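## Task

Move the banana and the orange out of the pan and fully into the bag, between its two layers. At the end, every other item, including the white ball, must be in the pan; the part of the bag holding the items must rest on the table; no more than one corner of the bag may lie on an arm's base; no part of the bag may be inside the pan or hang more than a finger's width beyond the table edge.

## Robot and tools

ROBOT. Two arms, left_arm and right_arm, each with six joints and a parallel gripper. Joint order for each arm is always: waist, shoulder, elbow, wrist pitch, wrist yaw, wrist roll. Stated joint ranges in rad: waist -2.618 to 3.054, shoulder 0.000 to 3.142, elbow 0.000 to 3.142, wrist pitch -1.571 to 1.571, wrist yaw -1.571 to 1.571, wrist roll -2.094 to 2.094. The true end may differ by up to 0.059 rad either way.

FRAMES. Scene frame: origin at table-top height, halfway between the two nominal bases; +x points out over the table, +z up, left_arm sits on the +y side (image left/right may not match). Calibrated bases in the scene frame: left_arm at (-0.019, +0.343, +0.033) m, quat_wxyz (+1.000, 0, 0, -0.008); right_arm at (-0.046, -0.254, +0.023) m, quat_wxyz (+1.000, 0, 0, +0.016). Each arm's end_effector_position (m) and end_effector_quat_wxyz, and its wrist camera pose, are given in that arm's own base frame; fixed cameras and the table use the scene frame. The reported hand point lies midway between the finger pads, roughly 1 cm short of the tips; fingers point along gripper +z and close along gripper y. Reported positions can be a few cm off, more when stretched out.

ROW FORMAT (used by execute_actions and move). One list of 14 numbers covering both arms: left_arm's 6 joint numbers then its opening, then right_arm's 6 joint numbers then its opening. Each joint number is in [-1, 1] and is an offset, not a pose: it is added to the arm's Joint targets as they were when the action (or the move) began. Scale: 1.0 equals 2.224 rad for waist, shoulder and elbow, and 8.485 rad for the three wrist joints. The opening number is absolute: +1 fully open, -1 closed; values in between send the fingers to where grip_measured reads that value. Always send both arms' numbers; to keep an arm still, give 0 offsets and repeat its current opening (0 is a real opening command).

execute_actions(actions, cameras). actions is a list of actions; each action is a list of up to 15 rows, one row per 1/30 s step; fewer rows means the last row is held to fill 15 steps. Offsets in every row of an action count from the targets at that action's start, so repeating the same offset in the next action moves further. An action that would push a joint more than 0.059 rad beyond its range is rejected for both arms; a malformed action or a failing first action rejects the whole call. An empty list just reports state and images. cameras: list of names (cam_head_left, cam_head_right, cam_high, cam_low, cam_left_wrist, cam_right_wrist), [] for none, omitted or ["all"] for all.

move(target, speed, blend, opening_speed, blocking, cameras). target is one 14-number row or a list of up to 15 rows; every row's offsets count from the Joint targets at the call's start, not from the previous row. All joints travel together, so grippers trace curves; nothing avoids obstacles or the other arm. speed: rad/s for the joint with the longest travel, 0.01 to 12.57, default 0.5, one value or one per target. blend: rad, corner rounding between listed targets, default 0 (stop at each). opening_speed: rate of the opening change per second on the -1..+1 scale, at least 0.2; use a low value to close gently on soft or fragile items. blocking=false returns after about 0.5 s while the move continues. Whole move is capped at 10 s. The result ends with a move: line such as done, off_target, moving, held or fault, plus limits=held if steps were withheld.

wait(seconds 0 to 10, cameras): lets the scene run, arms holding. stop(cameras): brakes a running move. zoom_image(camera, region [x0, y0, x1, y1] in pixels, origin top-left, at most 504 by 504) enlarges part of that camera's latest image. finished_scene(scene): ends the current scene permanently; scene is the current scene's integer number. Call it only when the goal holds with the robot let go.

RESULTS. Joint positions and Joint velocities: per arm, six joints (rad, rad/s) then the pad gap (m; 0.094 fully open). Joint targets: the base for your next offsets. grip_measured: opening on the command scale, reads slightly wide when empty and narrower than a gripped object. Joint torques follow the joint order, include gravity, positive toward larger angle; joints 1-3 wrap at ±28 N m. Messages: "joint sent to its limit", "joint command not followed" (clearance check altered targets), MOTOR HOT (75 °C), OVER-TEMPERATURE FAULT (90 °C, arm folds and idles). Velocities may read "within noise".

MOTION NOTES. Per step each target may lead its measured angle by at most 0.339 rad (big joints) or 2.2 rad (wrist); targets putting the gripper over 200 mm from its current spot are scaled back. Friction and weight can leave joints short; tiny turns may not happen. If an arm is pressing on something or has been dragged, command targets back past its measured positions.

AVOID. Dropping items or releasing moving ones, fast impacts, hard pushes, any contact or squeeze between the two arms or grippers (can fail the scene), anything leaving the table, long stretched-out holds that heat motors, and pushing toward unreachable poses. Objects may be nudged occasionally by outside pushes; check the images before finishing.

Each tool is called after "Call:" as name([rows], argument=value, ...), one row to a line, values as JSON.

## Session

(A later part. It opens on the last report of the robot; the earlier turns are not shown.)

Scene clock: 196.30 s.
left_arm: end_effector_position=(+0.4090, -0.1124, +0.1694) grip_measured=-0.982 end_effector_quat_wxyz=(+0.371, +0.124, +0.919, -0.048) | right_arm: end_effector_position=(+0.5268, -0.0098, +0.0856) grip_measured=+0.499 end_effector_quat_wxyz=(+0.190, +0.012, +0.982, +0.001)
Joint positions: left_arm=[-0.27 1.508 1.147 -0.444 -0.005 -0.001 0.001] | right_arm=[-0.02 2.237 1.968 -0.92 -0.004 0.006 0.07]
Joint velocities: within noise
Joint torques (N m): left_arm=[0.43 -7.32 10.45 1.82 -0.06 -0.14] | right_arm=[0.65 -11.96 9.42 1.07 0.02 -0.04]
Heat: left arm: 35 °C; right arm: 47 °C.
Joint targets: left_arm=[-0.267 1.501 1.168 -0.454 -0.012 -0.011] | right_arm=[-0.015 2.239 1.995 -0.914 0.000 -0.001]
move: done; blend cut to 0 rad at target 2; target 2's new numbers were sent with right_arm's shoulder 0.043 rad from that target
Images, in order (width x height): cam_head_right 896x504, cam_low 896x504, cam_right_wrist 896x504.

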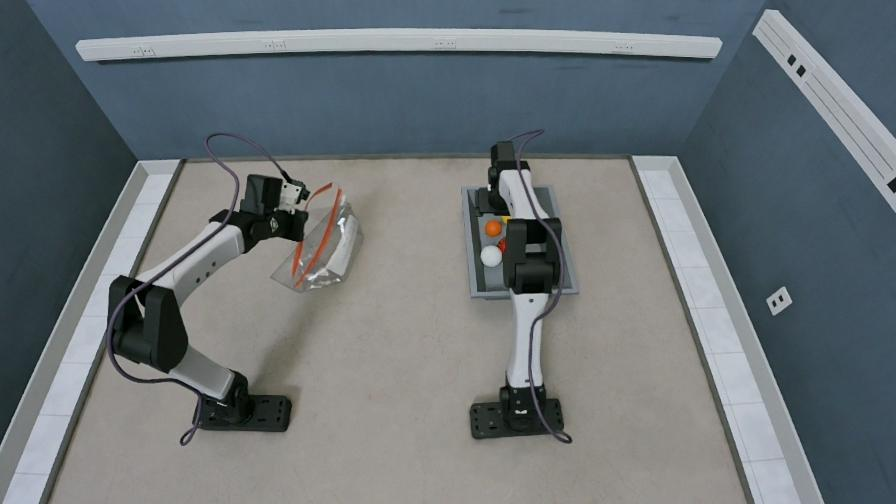

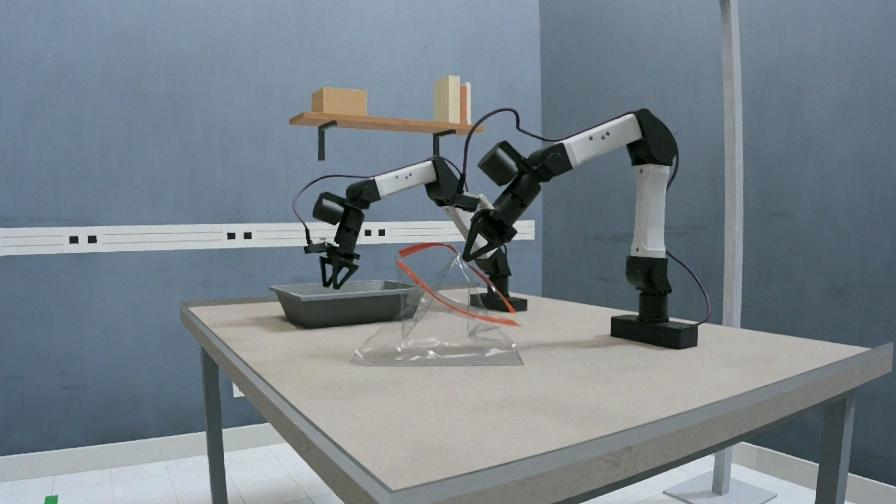

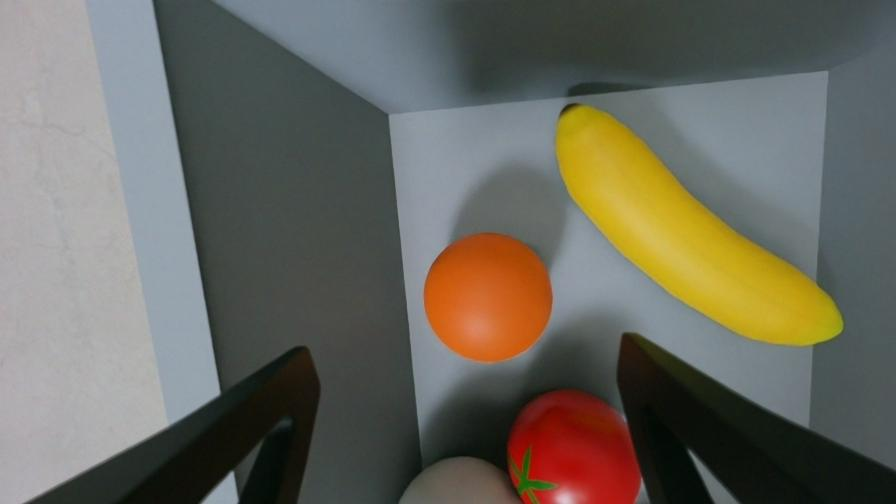

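Call:
move(target=[0,0,0,0,0,0,-1,-0.0144,0.1623,0.299,-0.062,0,0.185,0.4], speed=0.8, cameras=["cam_right_wrist"])

Scene clock: 199.93 s.
left_arm: end_effector_position=(+0.4090, -0.1124, +0.1694) grip_measured=-0.982 end_effector_quat_wxyz=(+0.371, +0.124, +0.919, -0.048) | right_arm: end_effector_position=(+0.5308, -0.0209, +0.0839) grip_measured=+0.401 end_effector_quat_wxyz=(+0.066, +0.715, +0.693, +0.066)
Joint positions: left_arm=[-0.27 1.508 1.147 -0.444 -0.005 -0.001 0.001] | right_arm=[-0.041 2.584 2.634 -1.435 -0.004 1.561 0.066]
Joint velocities: within noise
Joint torques (N m): left_arm=[0.42 -7.27 10.5 1.81 -0.06 -0.14] | right_arm=[-0.64 -12.1 8.59 0.55 0.07 0.11]
Heat: left arm: 35 °C; right arm: 48 °C.
Joint targets: left_arm=[-0.267 1.501 1.168 -0.454 -0.012 -0.011] | right_arm=[-0.047 2.600 2.661 -1.440 0.000 1.569]
move: done
Images, in order (width x height): cam_right_wrist 896x504.

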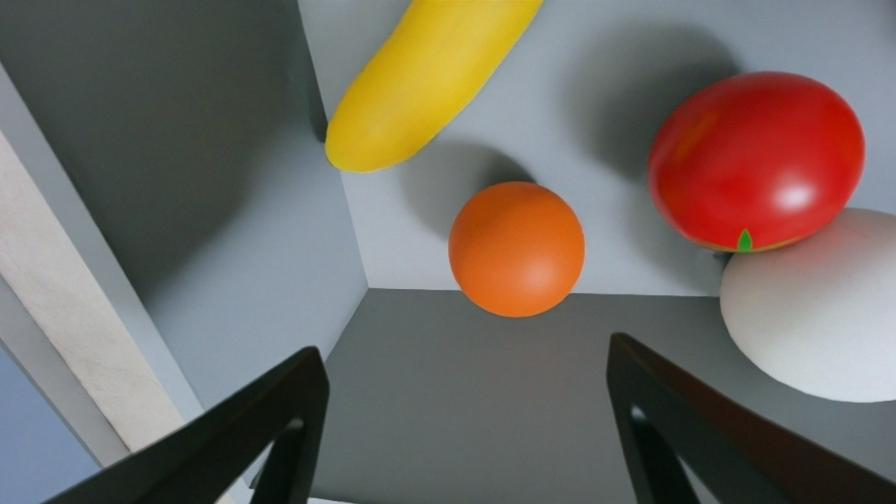

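Call:
move(target=[0,0,0,0,0,0,-1,0.005,-0.0292,-0.1835,0.0368,0,0,0.4], speed=0.5, cameras=["cam_right_wrist"])

Scene clock: 201.77 s.
left_arm: end_effector_position=(+0.4090, -0.1124, +0.1694) grip_measured=-0.982 end_effector_quat_wxyz=(+0.371, +0.124, +0.919, -0.048) | right_arm: end_effector_position=(+0.5217, -0.0204, -0.0016) grip_measured=+0.401 end_effector_quat_wxyz=(+0.041, +0.717, +0.695, +0.042)
Joint positions: left_arm=[-0.27 1.508 1.147 -0.444 -0.005 -0.001 0.001] | right_arm=[-0.041 2.566 2.268 -1.155 -0.005 1.562 0.066]
Joint velocities: within noise
Joint torques (N m): left_arm=[0.49 -7.3 10.5 1.82 -0.05 -0.14] | right_arm=[0.46 -16.27 4.85 0.71 0.07 0.11]
Heat: left arm: 35 °C; right arm: 48 °C.
Joint targets: left_arm=[-0.267 1.501 1.168 -0.454 -0.012 -0.011] | right_arm=[-0.036 2.535 2.253 -1.128 0.000 1.569]
move: done
Images, in order (width x height): cam_right_wrist 896x504.

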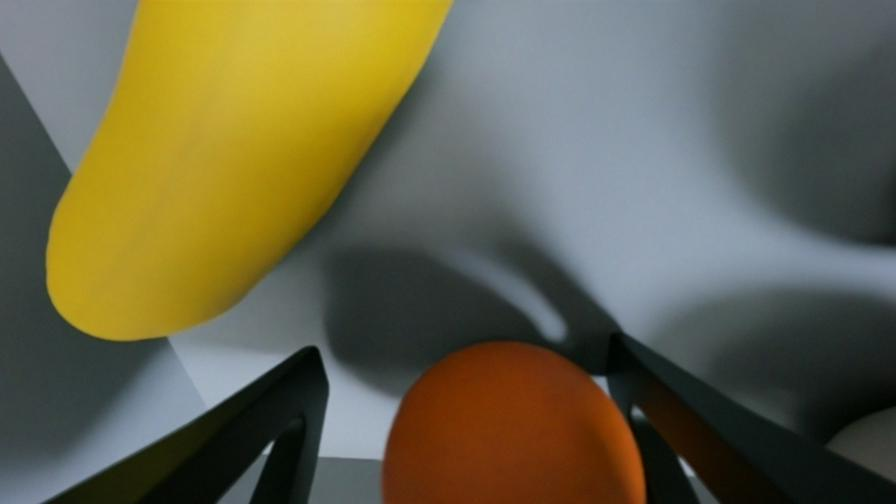

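Call:
move([
  [0,0,0,0,0,0,-1,0.003,-0.008,-0.004,0,0,0,0.4],
  [0,0,0,0,0,0,-1,0.003,-0.008,-0.004,0,0,0,-0.15],
], speed=0.3, opening_speed=0.5, cameras=["cam_right_wrist"])

Scene clock: 204.10 s.
left_arm: end_effector_position=(+0.4090, -0.1124, +0.1694) grip_measured=-0.982 end_effector_quat_wxyz=(+0.371, +0.124, +0.919, -0.048) | right_arm: end_effector_position=(+0.5208, -0.0187, -0.0022) grip_measured=-0.147 end_effector_quat_wxyz=(+0.041, +0.716, +0.696, +0.042)
Joint positions: left_arm=[-0.27 1.508 1.147 -0.444 -0.005 -0.001 0.001] | right_arm=[-0.037 2.559 2.252 -1.145 -0.004 1.562 0.04]
Joint velocities: left_arm=[within noise] | right_arm=[-0.012 0.002 -0.002 -0.022 -0.051 0.022 0.016]
Joint torques (N m): left_arm=[0.49 -7.27 10.45 1.82 -0.06 -0.14] | right_arm=[0.77 -17.13 5.5 0.64 0.06 0.12]
Heat: left arm: 35 °C; right arm: 50 °C.
Joint targets: left_arm=[-0.267 1.501 1.168 -0.454 -0.012 -0.011] | right_arm=[-0.030 2.517 2.243 -1.128 0.000 1.569]
move: off_target (right_arm); target 2's new numbers were sent with right_arm's shoulder 0.042 rad from that target; right_arm: the shoulder is farthest, 0.042 rad from its target
Images, in order (width x height): cam_right_wrist 896x504.

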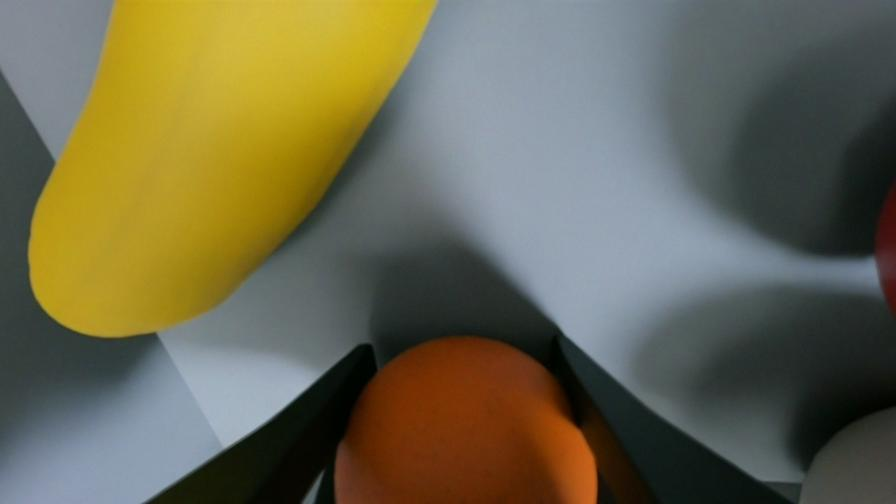

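Call:
move([
  [0,0,0,0,0,0,-1,-0.0076,0.0373,0.1879,-0.0368,0,0,-0.15],
  [0,0,0,0,0,0,-1,0.1709,-0.1875,-0.1542,0.0504,-0.0141,-0.0672,-0.15],
  [0,0,0,0,0,0,-1,0.2972,-0.1641,-0.1574,0.0711,-0.0295,-0.1319,-0.15],
], speed=0.9, blend=[0.03,0.1,0])

Call:
zoom_image(camera="cam_low", region=[340, 220, 540, 380])

Call:
zoom_image(camera="cam_head_right", region=[270, 170, 420, 310])

Scene clock: 210.40 s.
left_arm: end_effector_position=(+0.4090, -0.1124, +0.1694) grip_measured=-0.982 end_effector_quat_wxyz=(+0.371, +0.124, +0.919, -0.048) | right_arm: end_effector_position=(+0.4466, +0.3816, +0.1531) grip_measured=-0.149 end_effector_quat_wxyz=(+0.258, -0.127, +0.914, +0.288)
Joint positions: left_arm=[-0.27 1.508 1.147 -0.444 -0.005 -0.001 0.001] | right_arm=[0.637 2.162 1.9 -0.545 -0.241 0.459 0.04]
Joint velocities: left_arm=[within noise] | right_arm=[-0.007 -0.012 0.012 0.022 0.007 0.007 0.012]
Joint torques (N m): left_arm=[0.46 -7.24 10.5 1.82 -0.06 -0.14] | right_arm=[-0.53 -12.98 6.64 1.72 -0.19 -0.09]
Heat: left arm: 36 °C; right arm: 52 °C.
Joint targets: left_arm=[-0.267 1.501 1.168 -0.454 -0.012 -0.011] | right_arm=[0.631 2.152 1.894 -0.525 -0.250 0.450]
move: done

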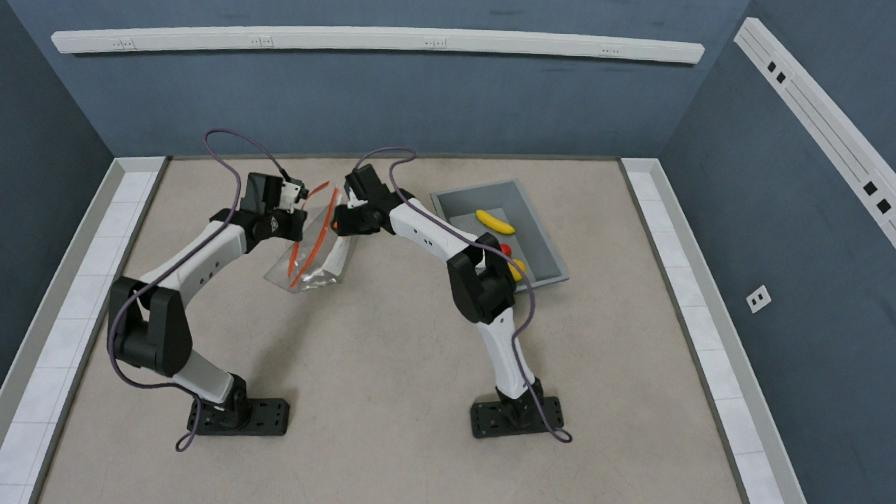

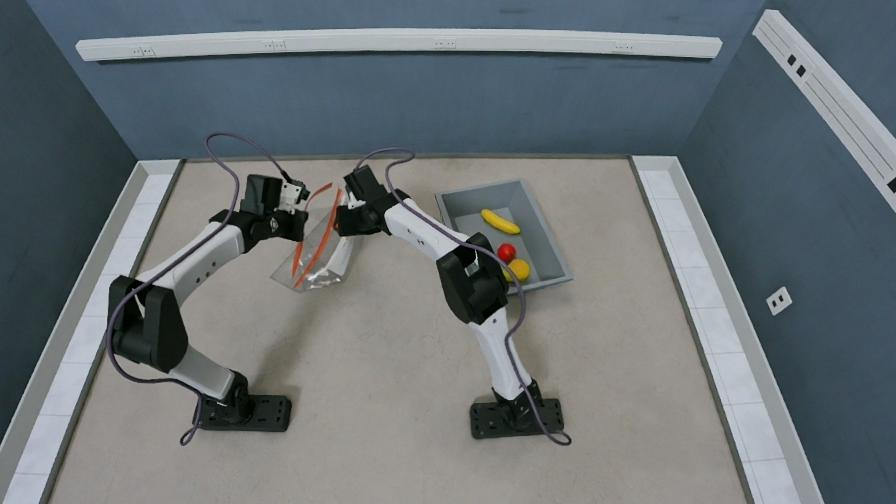

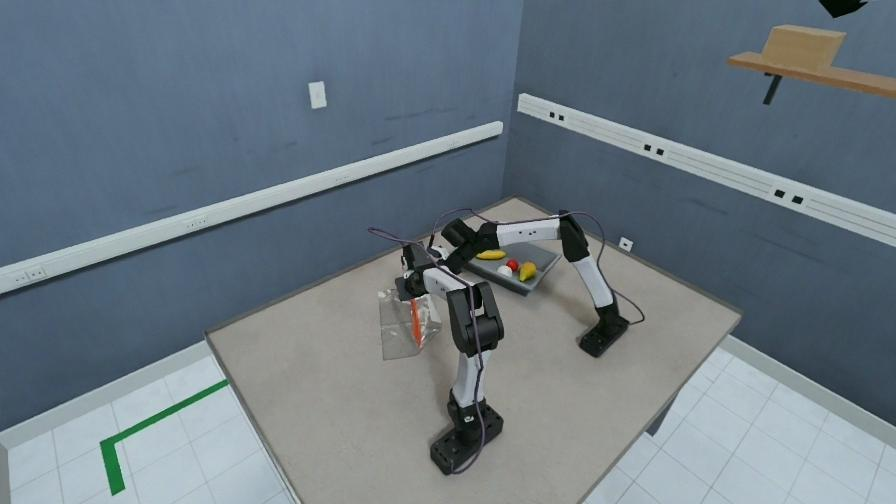

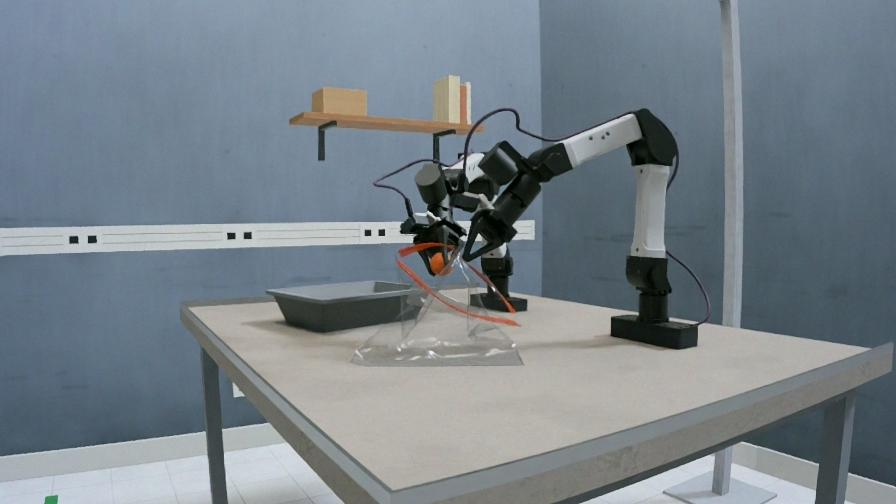

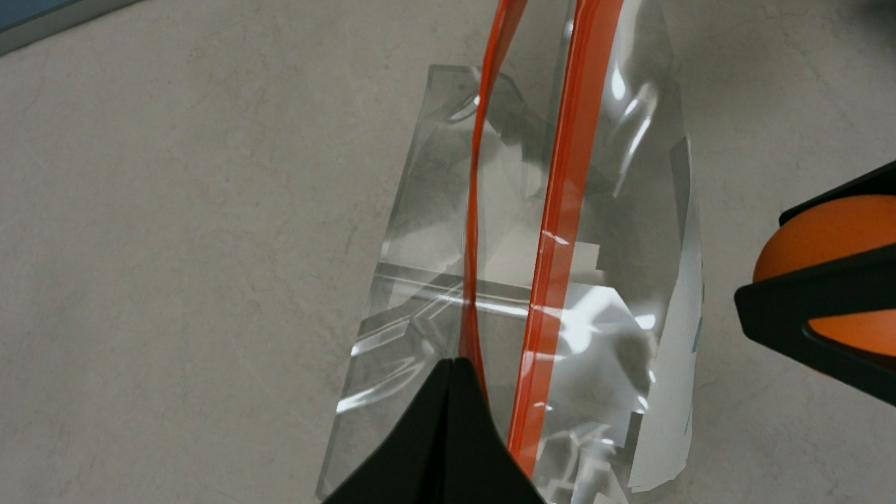

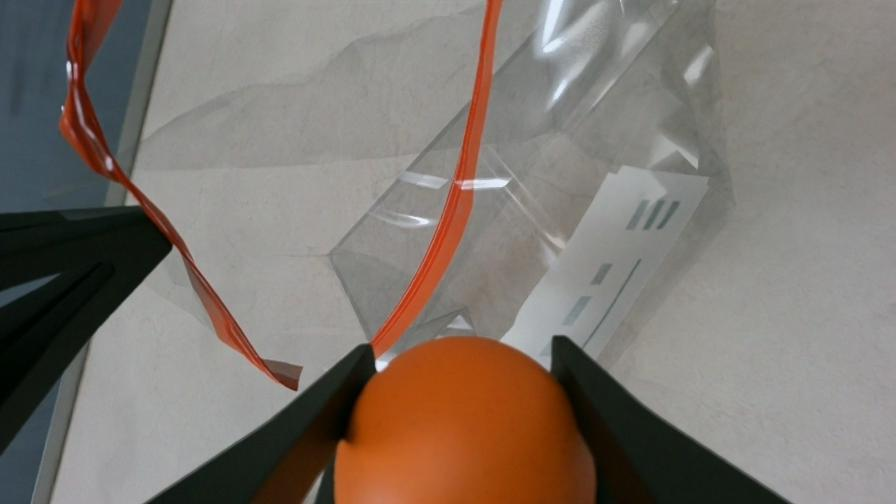

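Scaled by 2.520 from the camera's 896x504 image, which has a finer 1280x720 frame.

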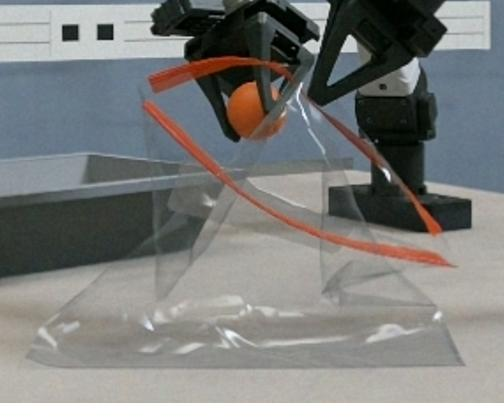

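Scaled by 3.360 from the camera's 896x504 image, which has a finer 1280x720 frame.

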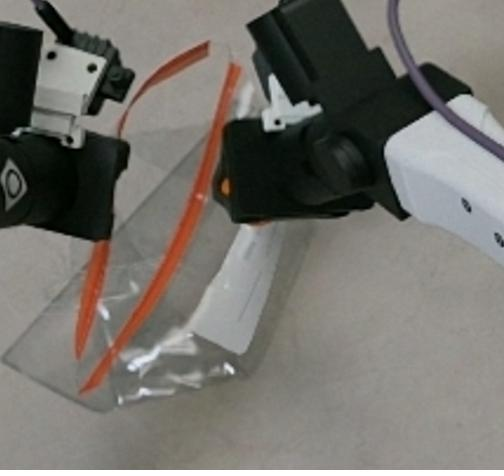

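Call:
move(target=[0,0,0,0,0,0,-1,0.031,0.1115,0.0935,0.0077,0,0,-0.15], speed=0.35, cameras=["cam_left_wrist","cam_low","cam_right_wrist","cam_head_right"])

Call:
zoom_image(camera="cam_low", region=[340, 220, 540, 380])

Scene clock: 213.33 s.
left_arm: end_effector_position=(+0.4090, -0.1124, +0.1694) grip_measured=-0.982 end_effector_quat_wxyz=(+0.371, +0.124, +0.919, -0.048) | right_arm: end_effector_position=(+0.4582, +0.4377, +0.1016) grip_measured=-0.146 end_effector_quat_wxyz=(+0.252, -0.155, +0.908, +0.298)
Joint positions: left_arm=[-0.27 1.508 1.147 -0.444 -0.005 -0.001 0.001] | right_arm=[0.697 2.389 2.071 -0.48 -0.242 0.458 0.04]
Joint velocities: within noise
Joint torques (N m): left_arm=[0.49 -7.27 10.48 1.81 -0.07 -0.14] | right_arm=[0.21 -12.63 10.18 1.75 -0.18 -0.07]
Heat: left arm: 36 °C; right arm: 53 °C.
Joint targets: left_arm=[-0.267 1.501 1.168 -0.454 -0.012 -0.011] | right_arm=[0.700 2.400 2.101 -0.460 -0.250 0.450]
move: done
Images, in order (width x height): cam_head_right 896x504, cam_low 896x504, cam_left_wrist 896x504, cam_right_wrist 896x504.

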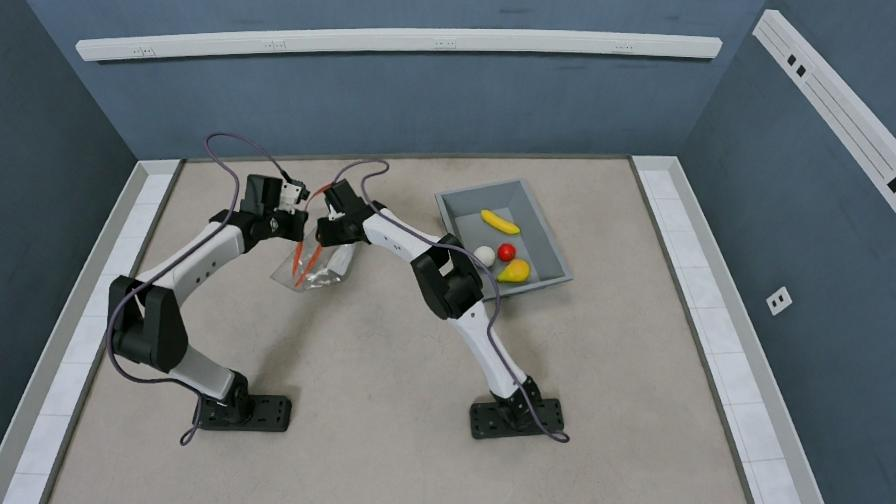

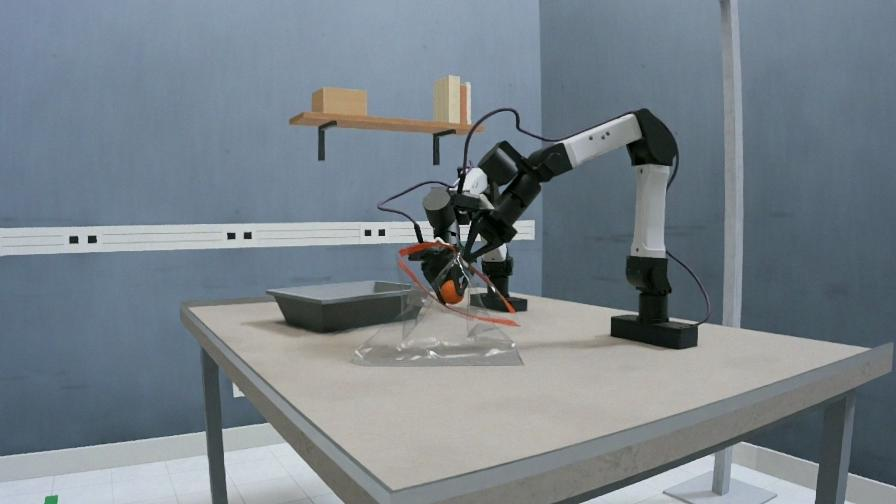

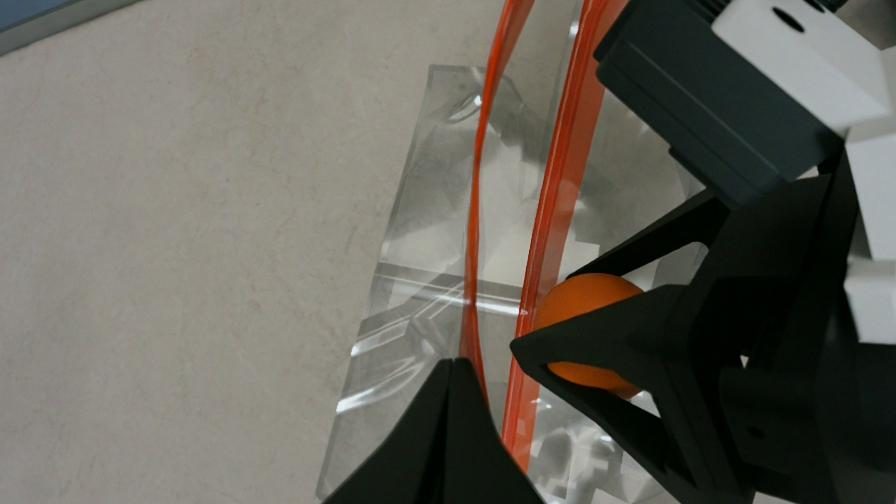

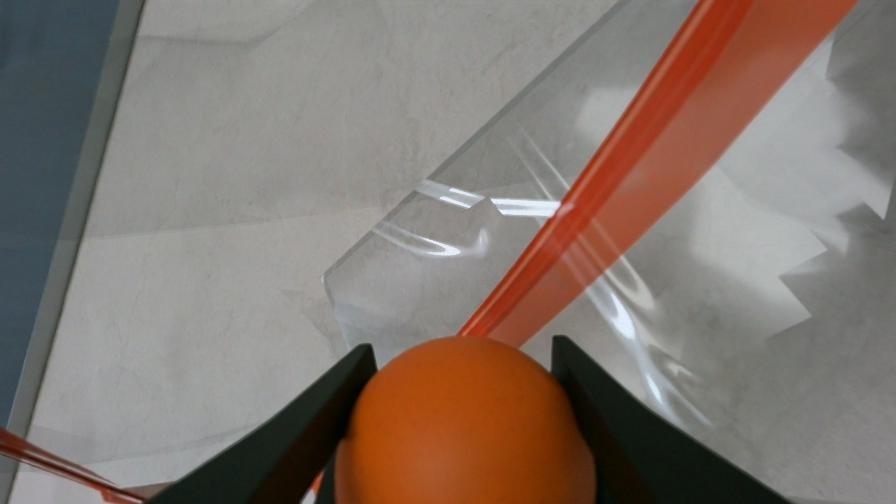

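Scaled by 2.520 from the camera's 896x504 image, which has a finer 1280x720 frame.

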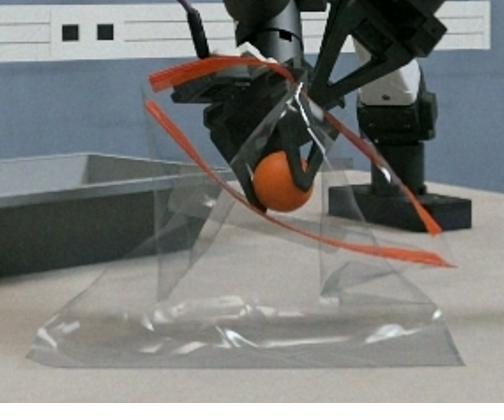

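Call:
move([
  [0,0,0,0,0,0,-1,-0.031,-0.1115,-0.0935,-0.0077,0,0,-0.15],
  [0,0.0315,-0.0728,0.0273,0,0,-1,-0.031,-0.1115,-0.0935,-0.0077,0,0,-0.15],
], speed=0.4, cameras=["cam_left_wrist","cam_low","cam_right_wrist","cam_head_right"])

Call:
zoom_image(camera="cam_low", region=[340, 220, 540, 380])

Scene clock: 216.40 s.
left_arm: end_effector_position=(+0.4173, -0.1147, +0.1286) grip_measured=-0.982 end_effector_quat_wxyz=(+0.382, +0.123, +0.914, -0.050) | right_arm: end_effector_position=(+0.4504, +0.3819, +0.1358) grip_measured=-0.149 end_effector_quat_wxyz=(+0.250, -0.125, +0.917, +0.283)
Joint positions: left_arm=[-0.27 1.561 1.014 -0.233 -0.005 -0.001 0.001] | right_arm=[0.633 2.194 1.896 -0.528 -0.242 0.457 0.04]
Joint velocities: left_arm=[within noise] | right_arm=[-0.012 -0.007 0.007 0.051 0.022 0.022 0.012]
Joint torques (N m): left_arm=[0.49 -6.27 7.35 2.07 -0.06 -0.13] | right_arm=[-0.16 -15.99 7.04 1.55 -0.18 -0.07]
Heat: left arm: 36 °C; right arm: 54 °C.
Joint targets: left_arm=[-0.267 1.571 1.006 -0.223 -0.012 -0.011] | right_arm=[0.631 2.152 1.893 -0.525 -0.250 0.450]
move: off_target (right_arm); right_arm: the shoulder is farthest, 0.042 rad from its target
Images, in order (width x height): cam_head_right 896x504, cam_low 896x504, cam_left_wrist 896x504, cam_right_wrist 896x504.

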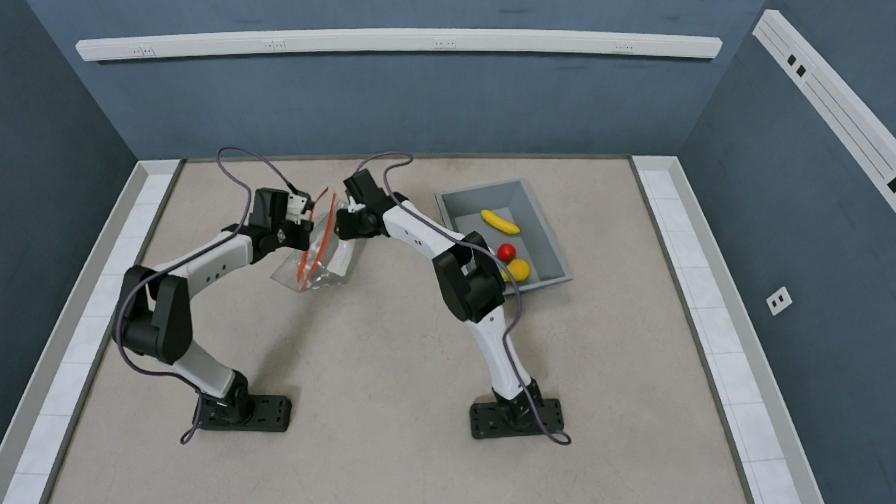

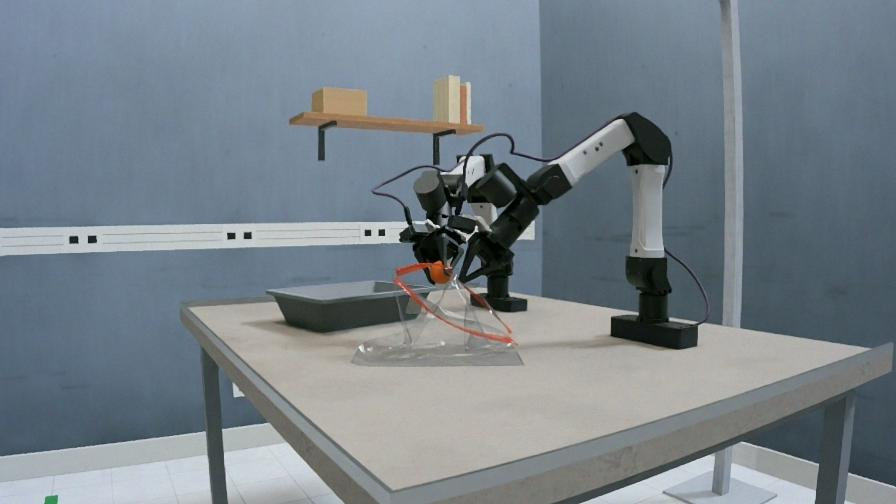

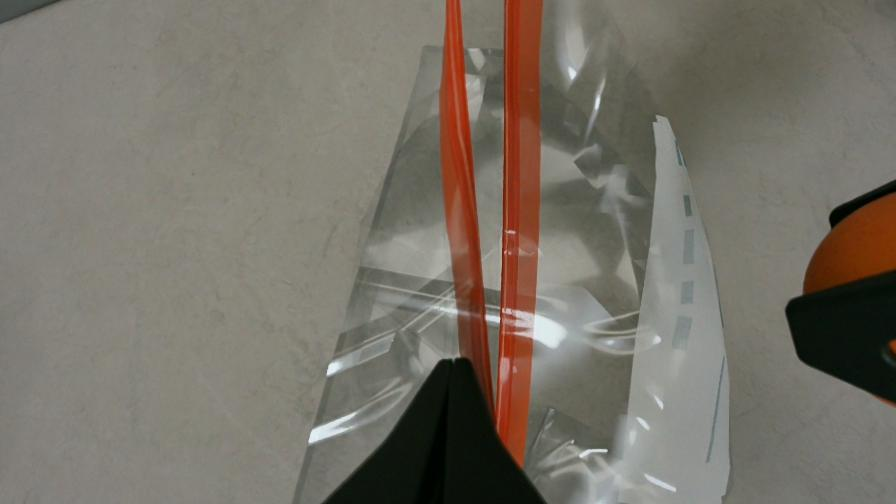

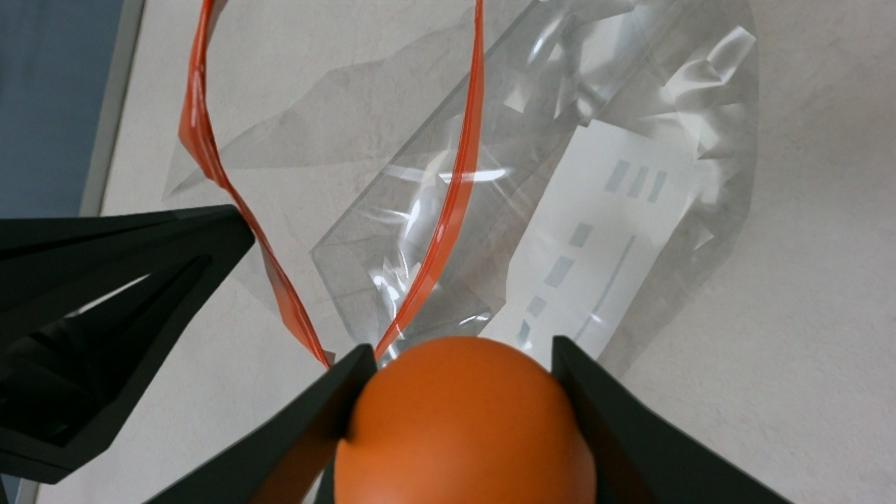

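Scaled by 2.520 from the camera's 896x504 image, which has a finer 1280x720 frame.

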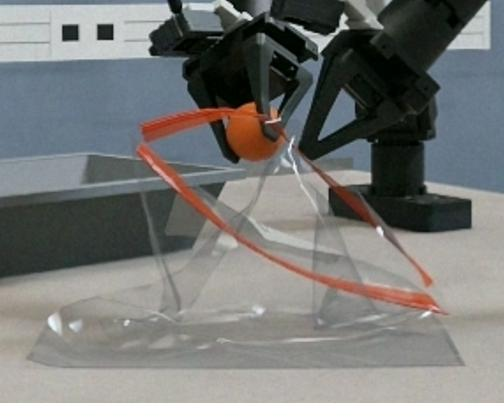

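Call:
move(target=[0,0,0,0,0,0,-1,-0.0371,0.0423,-0.2478,0.1408,-0.0295,0.0295,-0.15], speed=0.6, cameras=["cam_left_wrist","cam_low","cam_right_wrist","cam_head_right"])

Call:
zoom_image(camera="cam_low", region=[340, 220, 540, 380])

Scene clock: 221.43 s.
left_arm: end_effector_position=(+0.4175, -0.1148, +0.1288) grip_measured=-0.982 end_effector_quat_wxyz=(+0.383, +0.123, +0.914, -0.050) | right_arm: end_effector_position=(+0.4693, +0.3861, +0.1139) grip_measured=-0.146 end_effector_quat_wxyz=(+0.373, -0.096, +0.773, +0.504)
Joint positions: left_arm=[-0.27 1.561 1.014 -0.231 -0.005 -0.001 0.001] | right_arm=[0.555 2.235 1.344 0.646 -0.49 0.694 0.04]
Joint velocities: within noise
Joint torques (N m): left_arm=[0.44 -6.24 7.35 2.08 -0.06 -0.14] | right_arm=[-0.55 -10.82 6.35 2.09 -0.19 0.07]
Heat: left arm: 36 °C; right arm: 54 °C.
Joint targets: left_arm=[-0.267 1.571 1.006 -0.223 -0.012 -0.011] | right_arm=[0.549 2.246 1.342 0.670 -0.501 0.700]
move: done
Images, in order (width x height): cam_head_right 896x504, cam_low 896x504, cam_left_wrist 896x504, cam_right_wrist 896x504.

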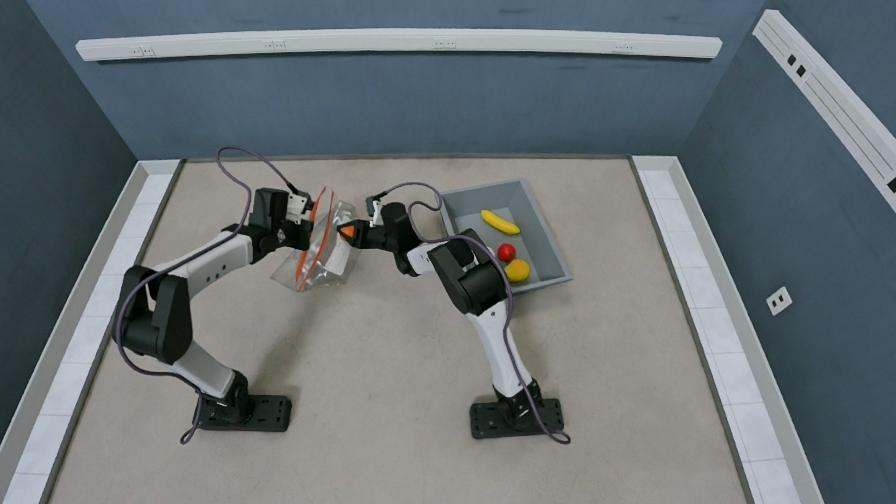

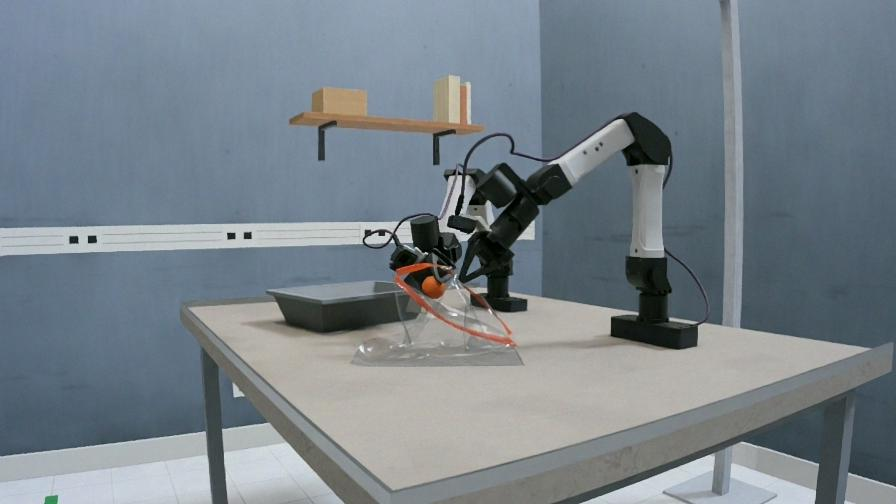

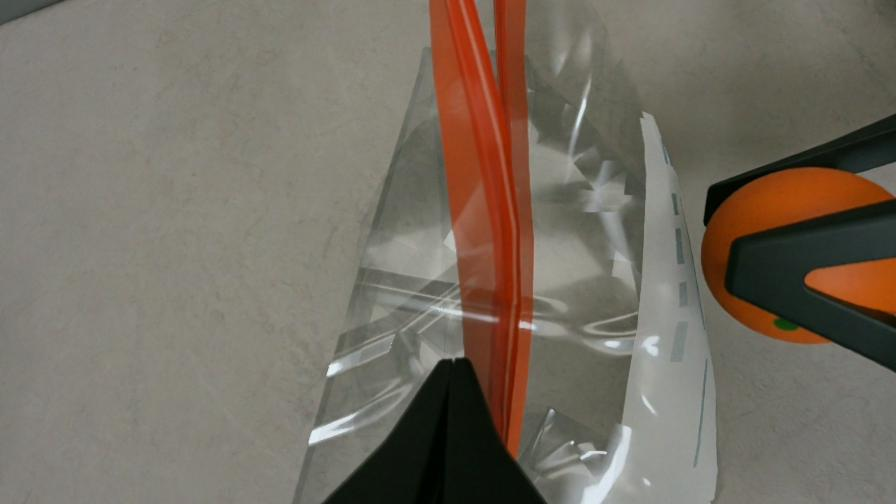

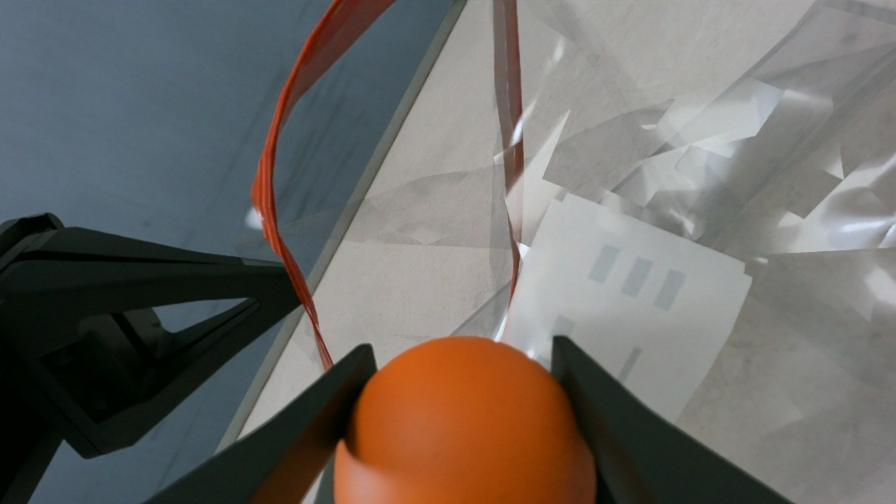

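Scaled by 2.520 from the camera's 896x504 image, which has a finer 1280x720 frame.

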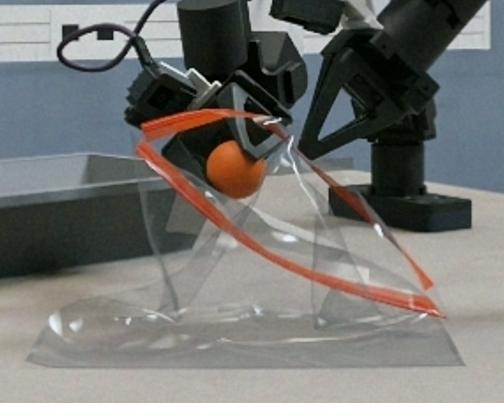

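Call:
move([
  [-0.0058,-0.0385,-0.0216,-0.0036,0,0,-1,0,0,0,0,0,0,-0.15],
  [-0.0058,-0.0385,-0.0216,-0.0036,0,0,-1,0.0229,0.0647,0.1326,-0.0141,0,0,-0.15],
], speed=0.3, cameras=["cam_left_wrist","cam_low","cam_right_wrist","cam_head_right"])

Call:
zoom_image(camera="cam_low", region=[340, 220, 540, 380])

Scene clock: 224.43 s.
left_arm: end_effector_position=(+0.4036, -0.1112, +0.1306) grip_measured=-0.982 end_effector_quat_wxyz=(+0.382, +0.123, +0.914, -0.050) | right_arm: end_effector_position=(+0.4914, +0.4302, +0.1205) grip_measured=-0.146 end_effector_quat_wxyz=(+0.370, -0.114, +0.764, +0.516)
Joint positions: left_arm=[-0.271 1.504 0.968 -0.243 -0.005 -0.001 0.001] | right_arm=[0.594 2.374 1.608 0.544 -0.492 0.694 0.04]
Joint velocities: within noise
Joint torques (N m): left_arm=[-0.47 -8.01 7.15 1.86 -0.06 -0.14] | right_arm=[0.54 -11.67 9.66 1.93 -0.16 0.06]
Heat: left arm: 36 °C; right arm: 54 °C.
Joint targets: left_arm=[-0.280 1.485 0.958 -0.253 -0.012 -0.011] | right_arm=[0.600 2.390 1.637 0.550 -0.501 0.700]
move: done
Images, in order (width x height): cam_head_right 896x504, cam_low 896x504, cam_left_wrist 896x504, cam_right_wrist 896x504.

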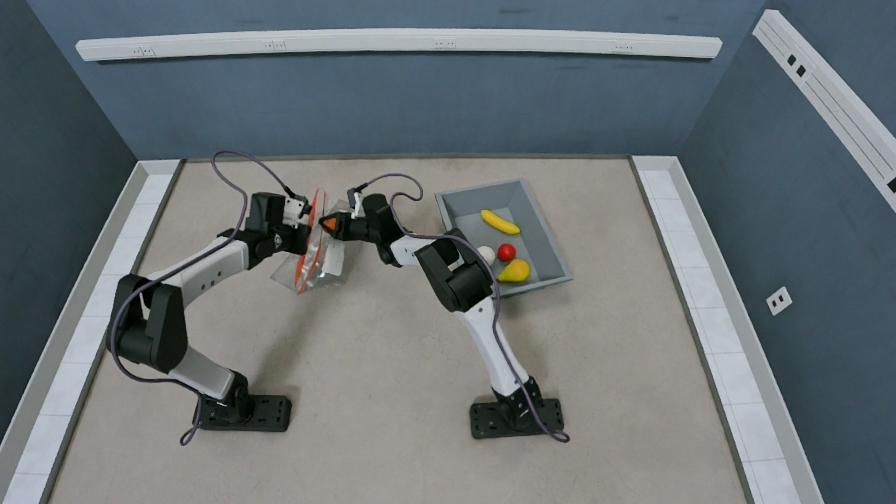

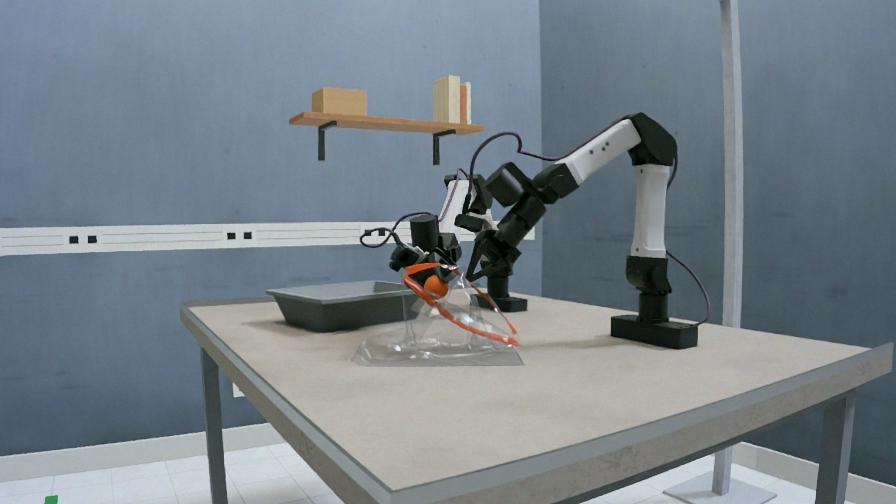

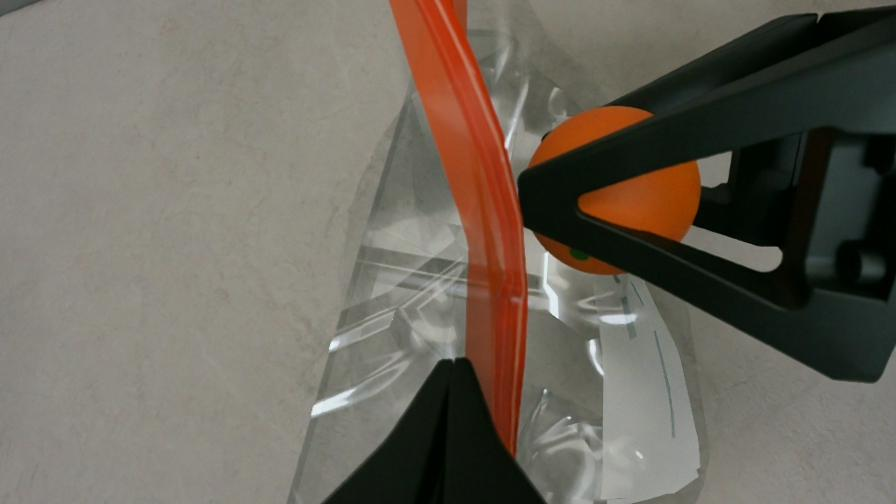

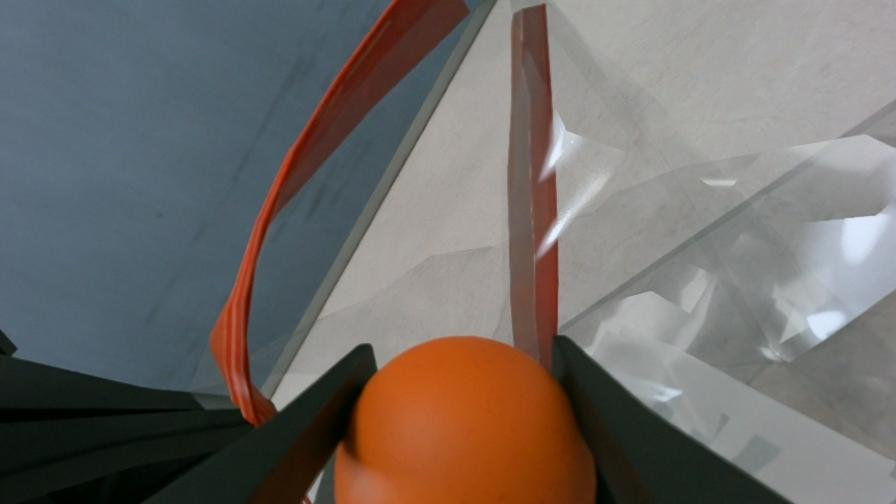

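Scaled by 2.520 from the camera's 896x504 image, which has a finer 1280x720 frame.

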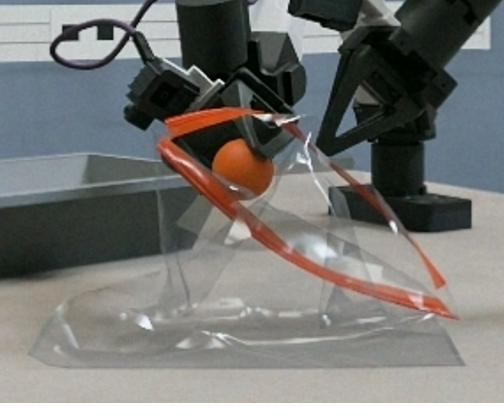

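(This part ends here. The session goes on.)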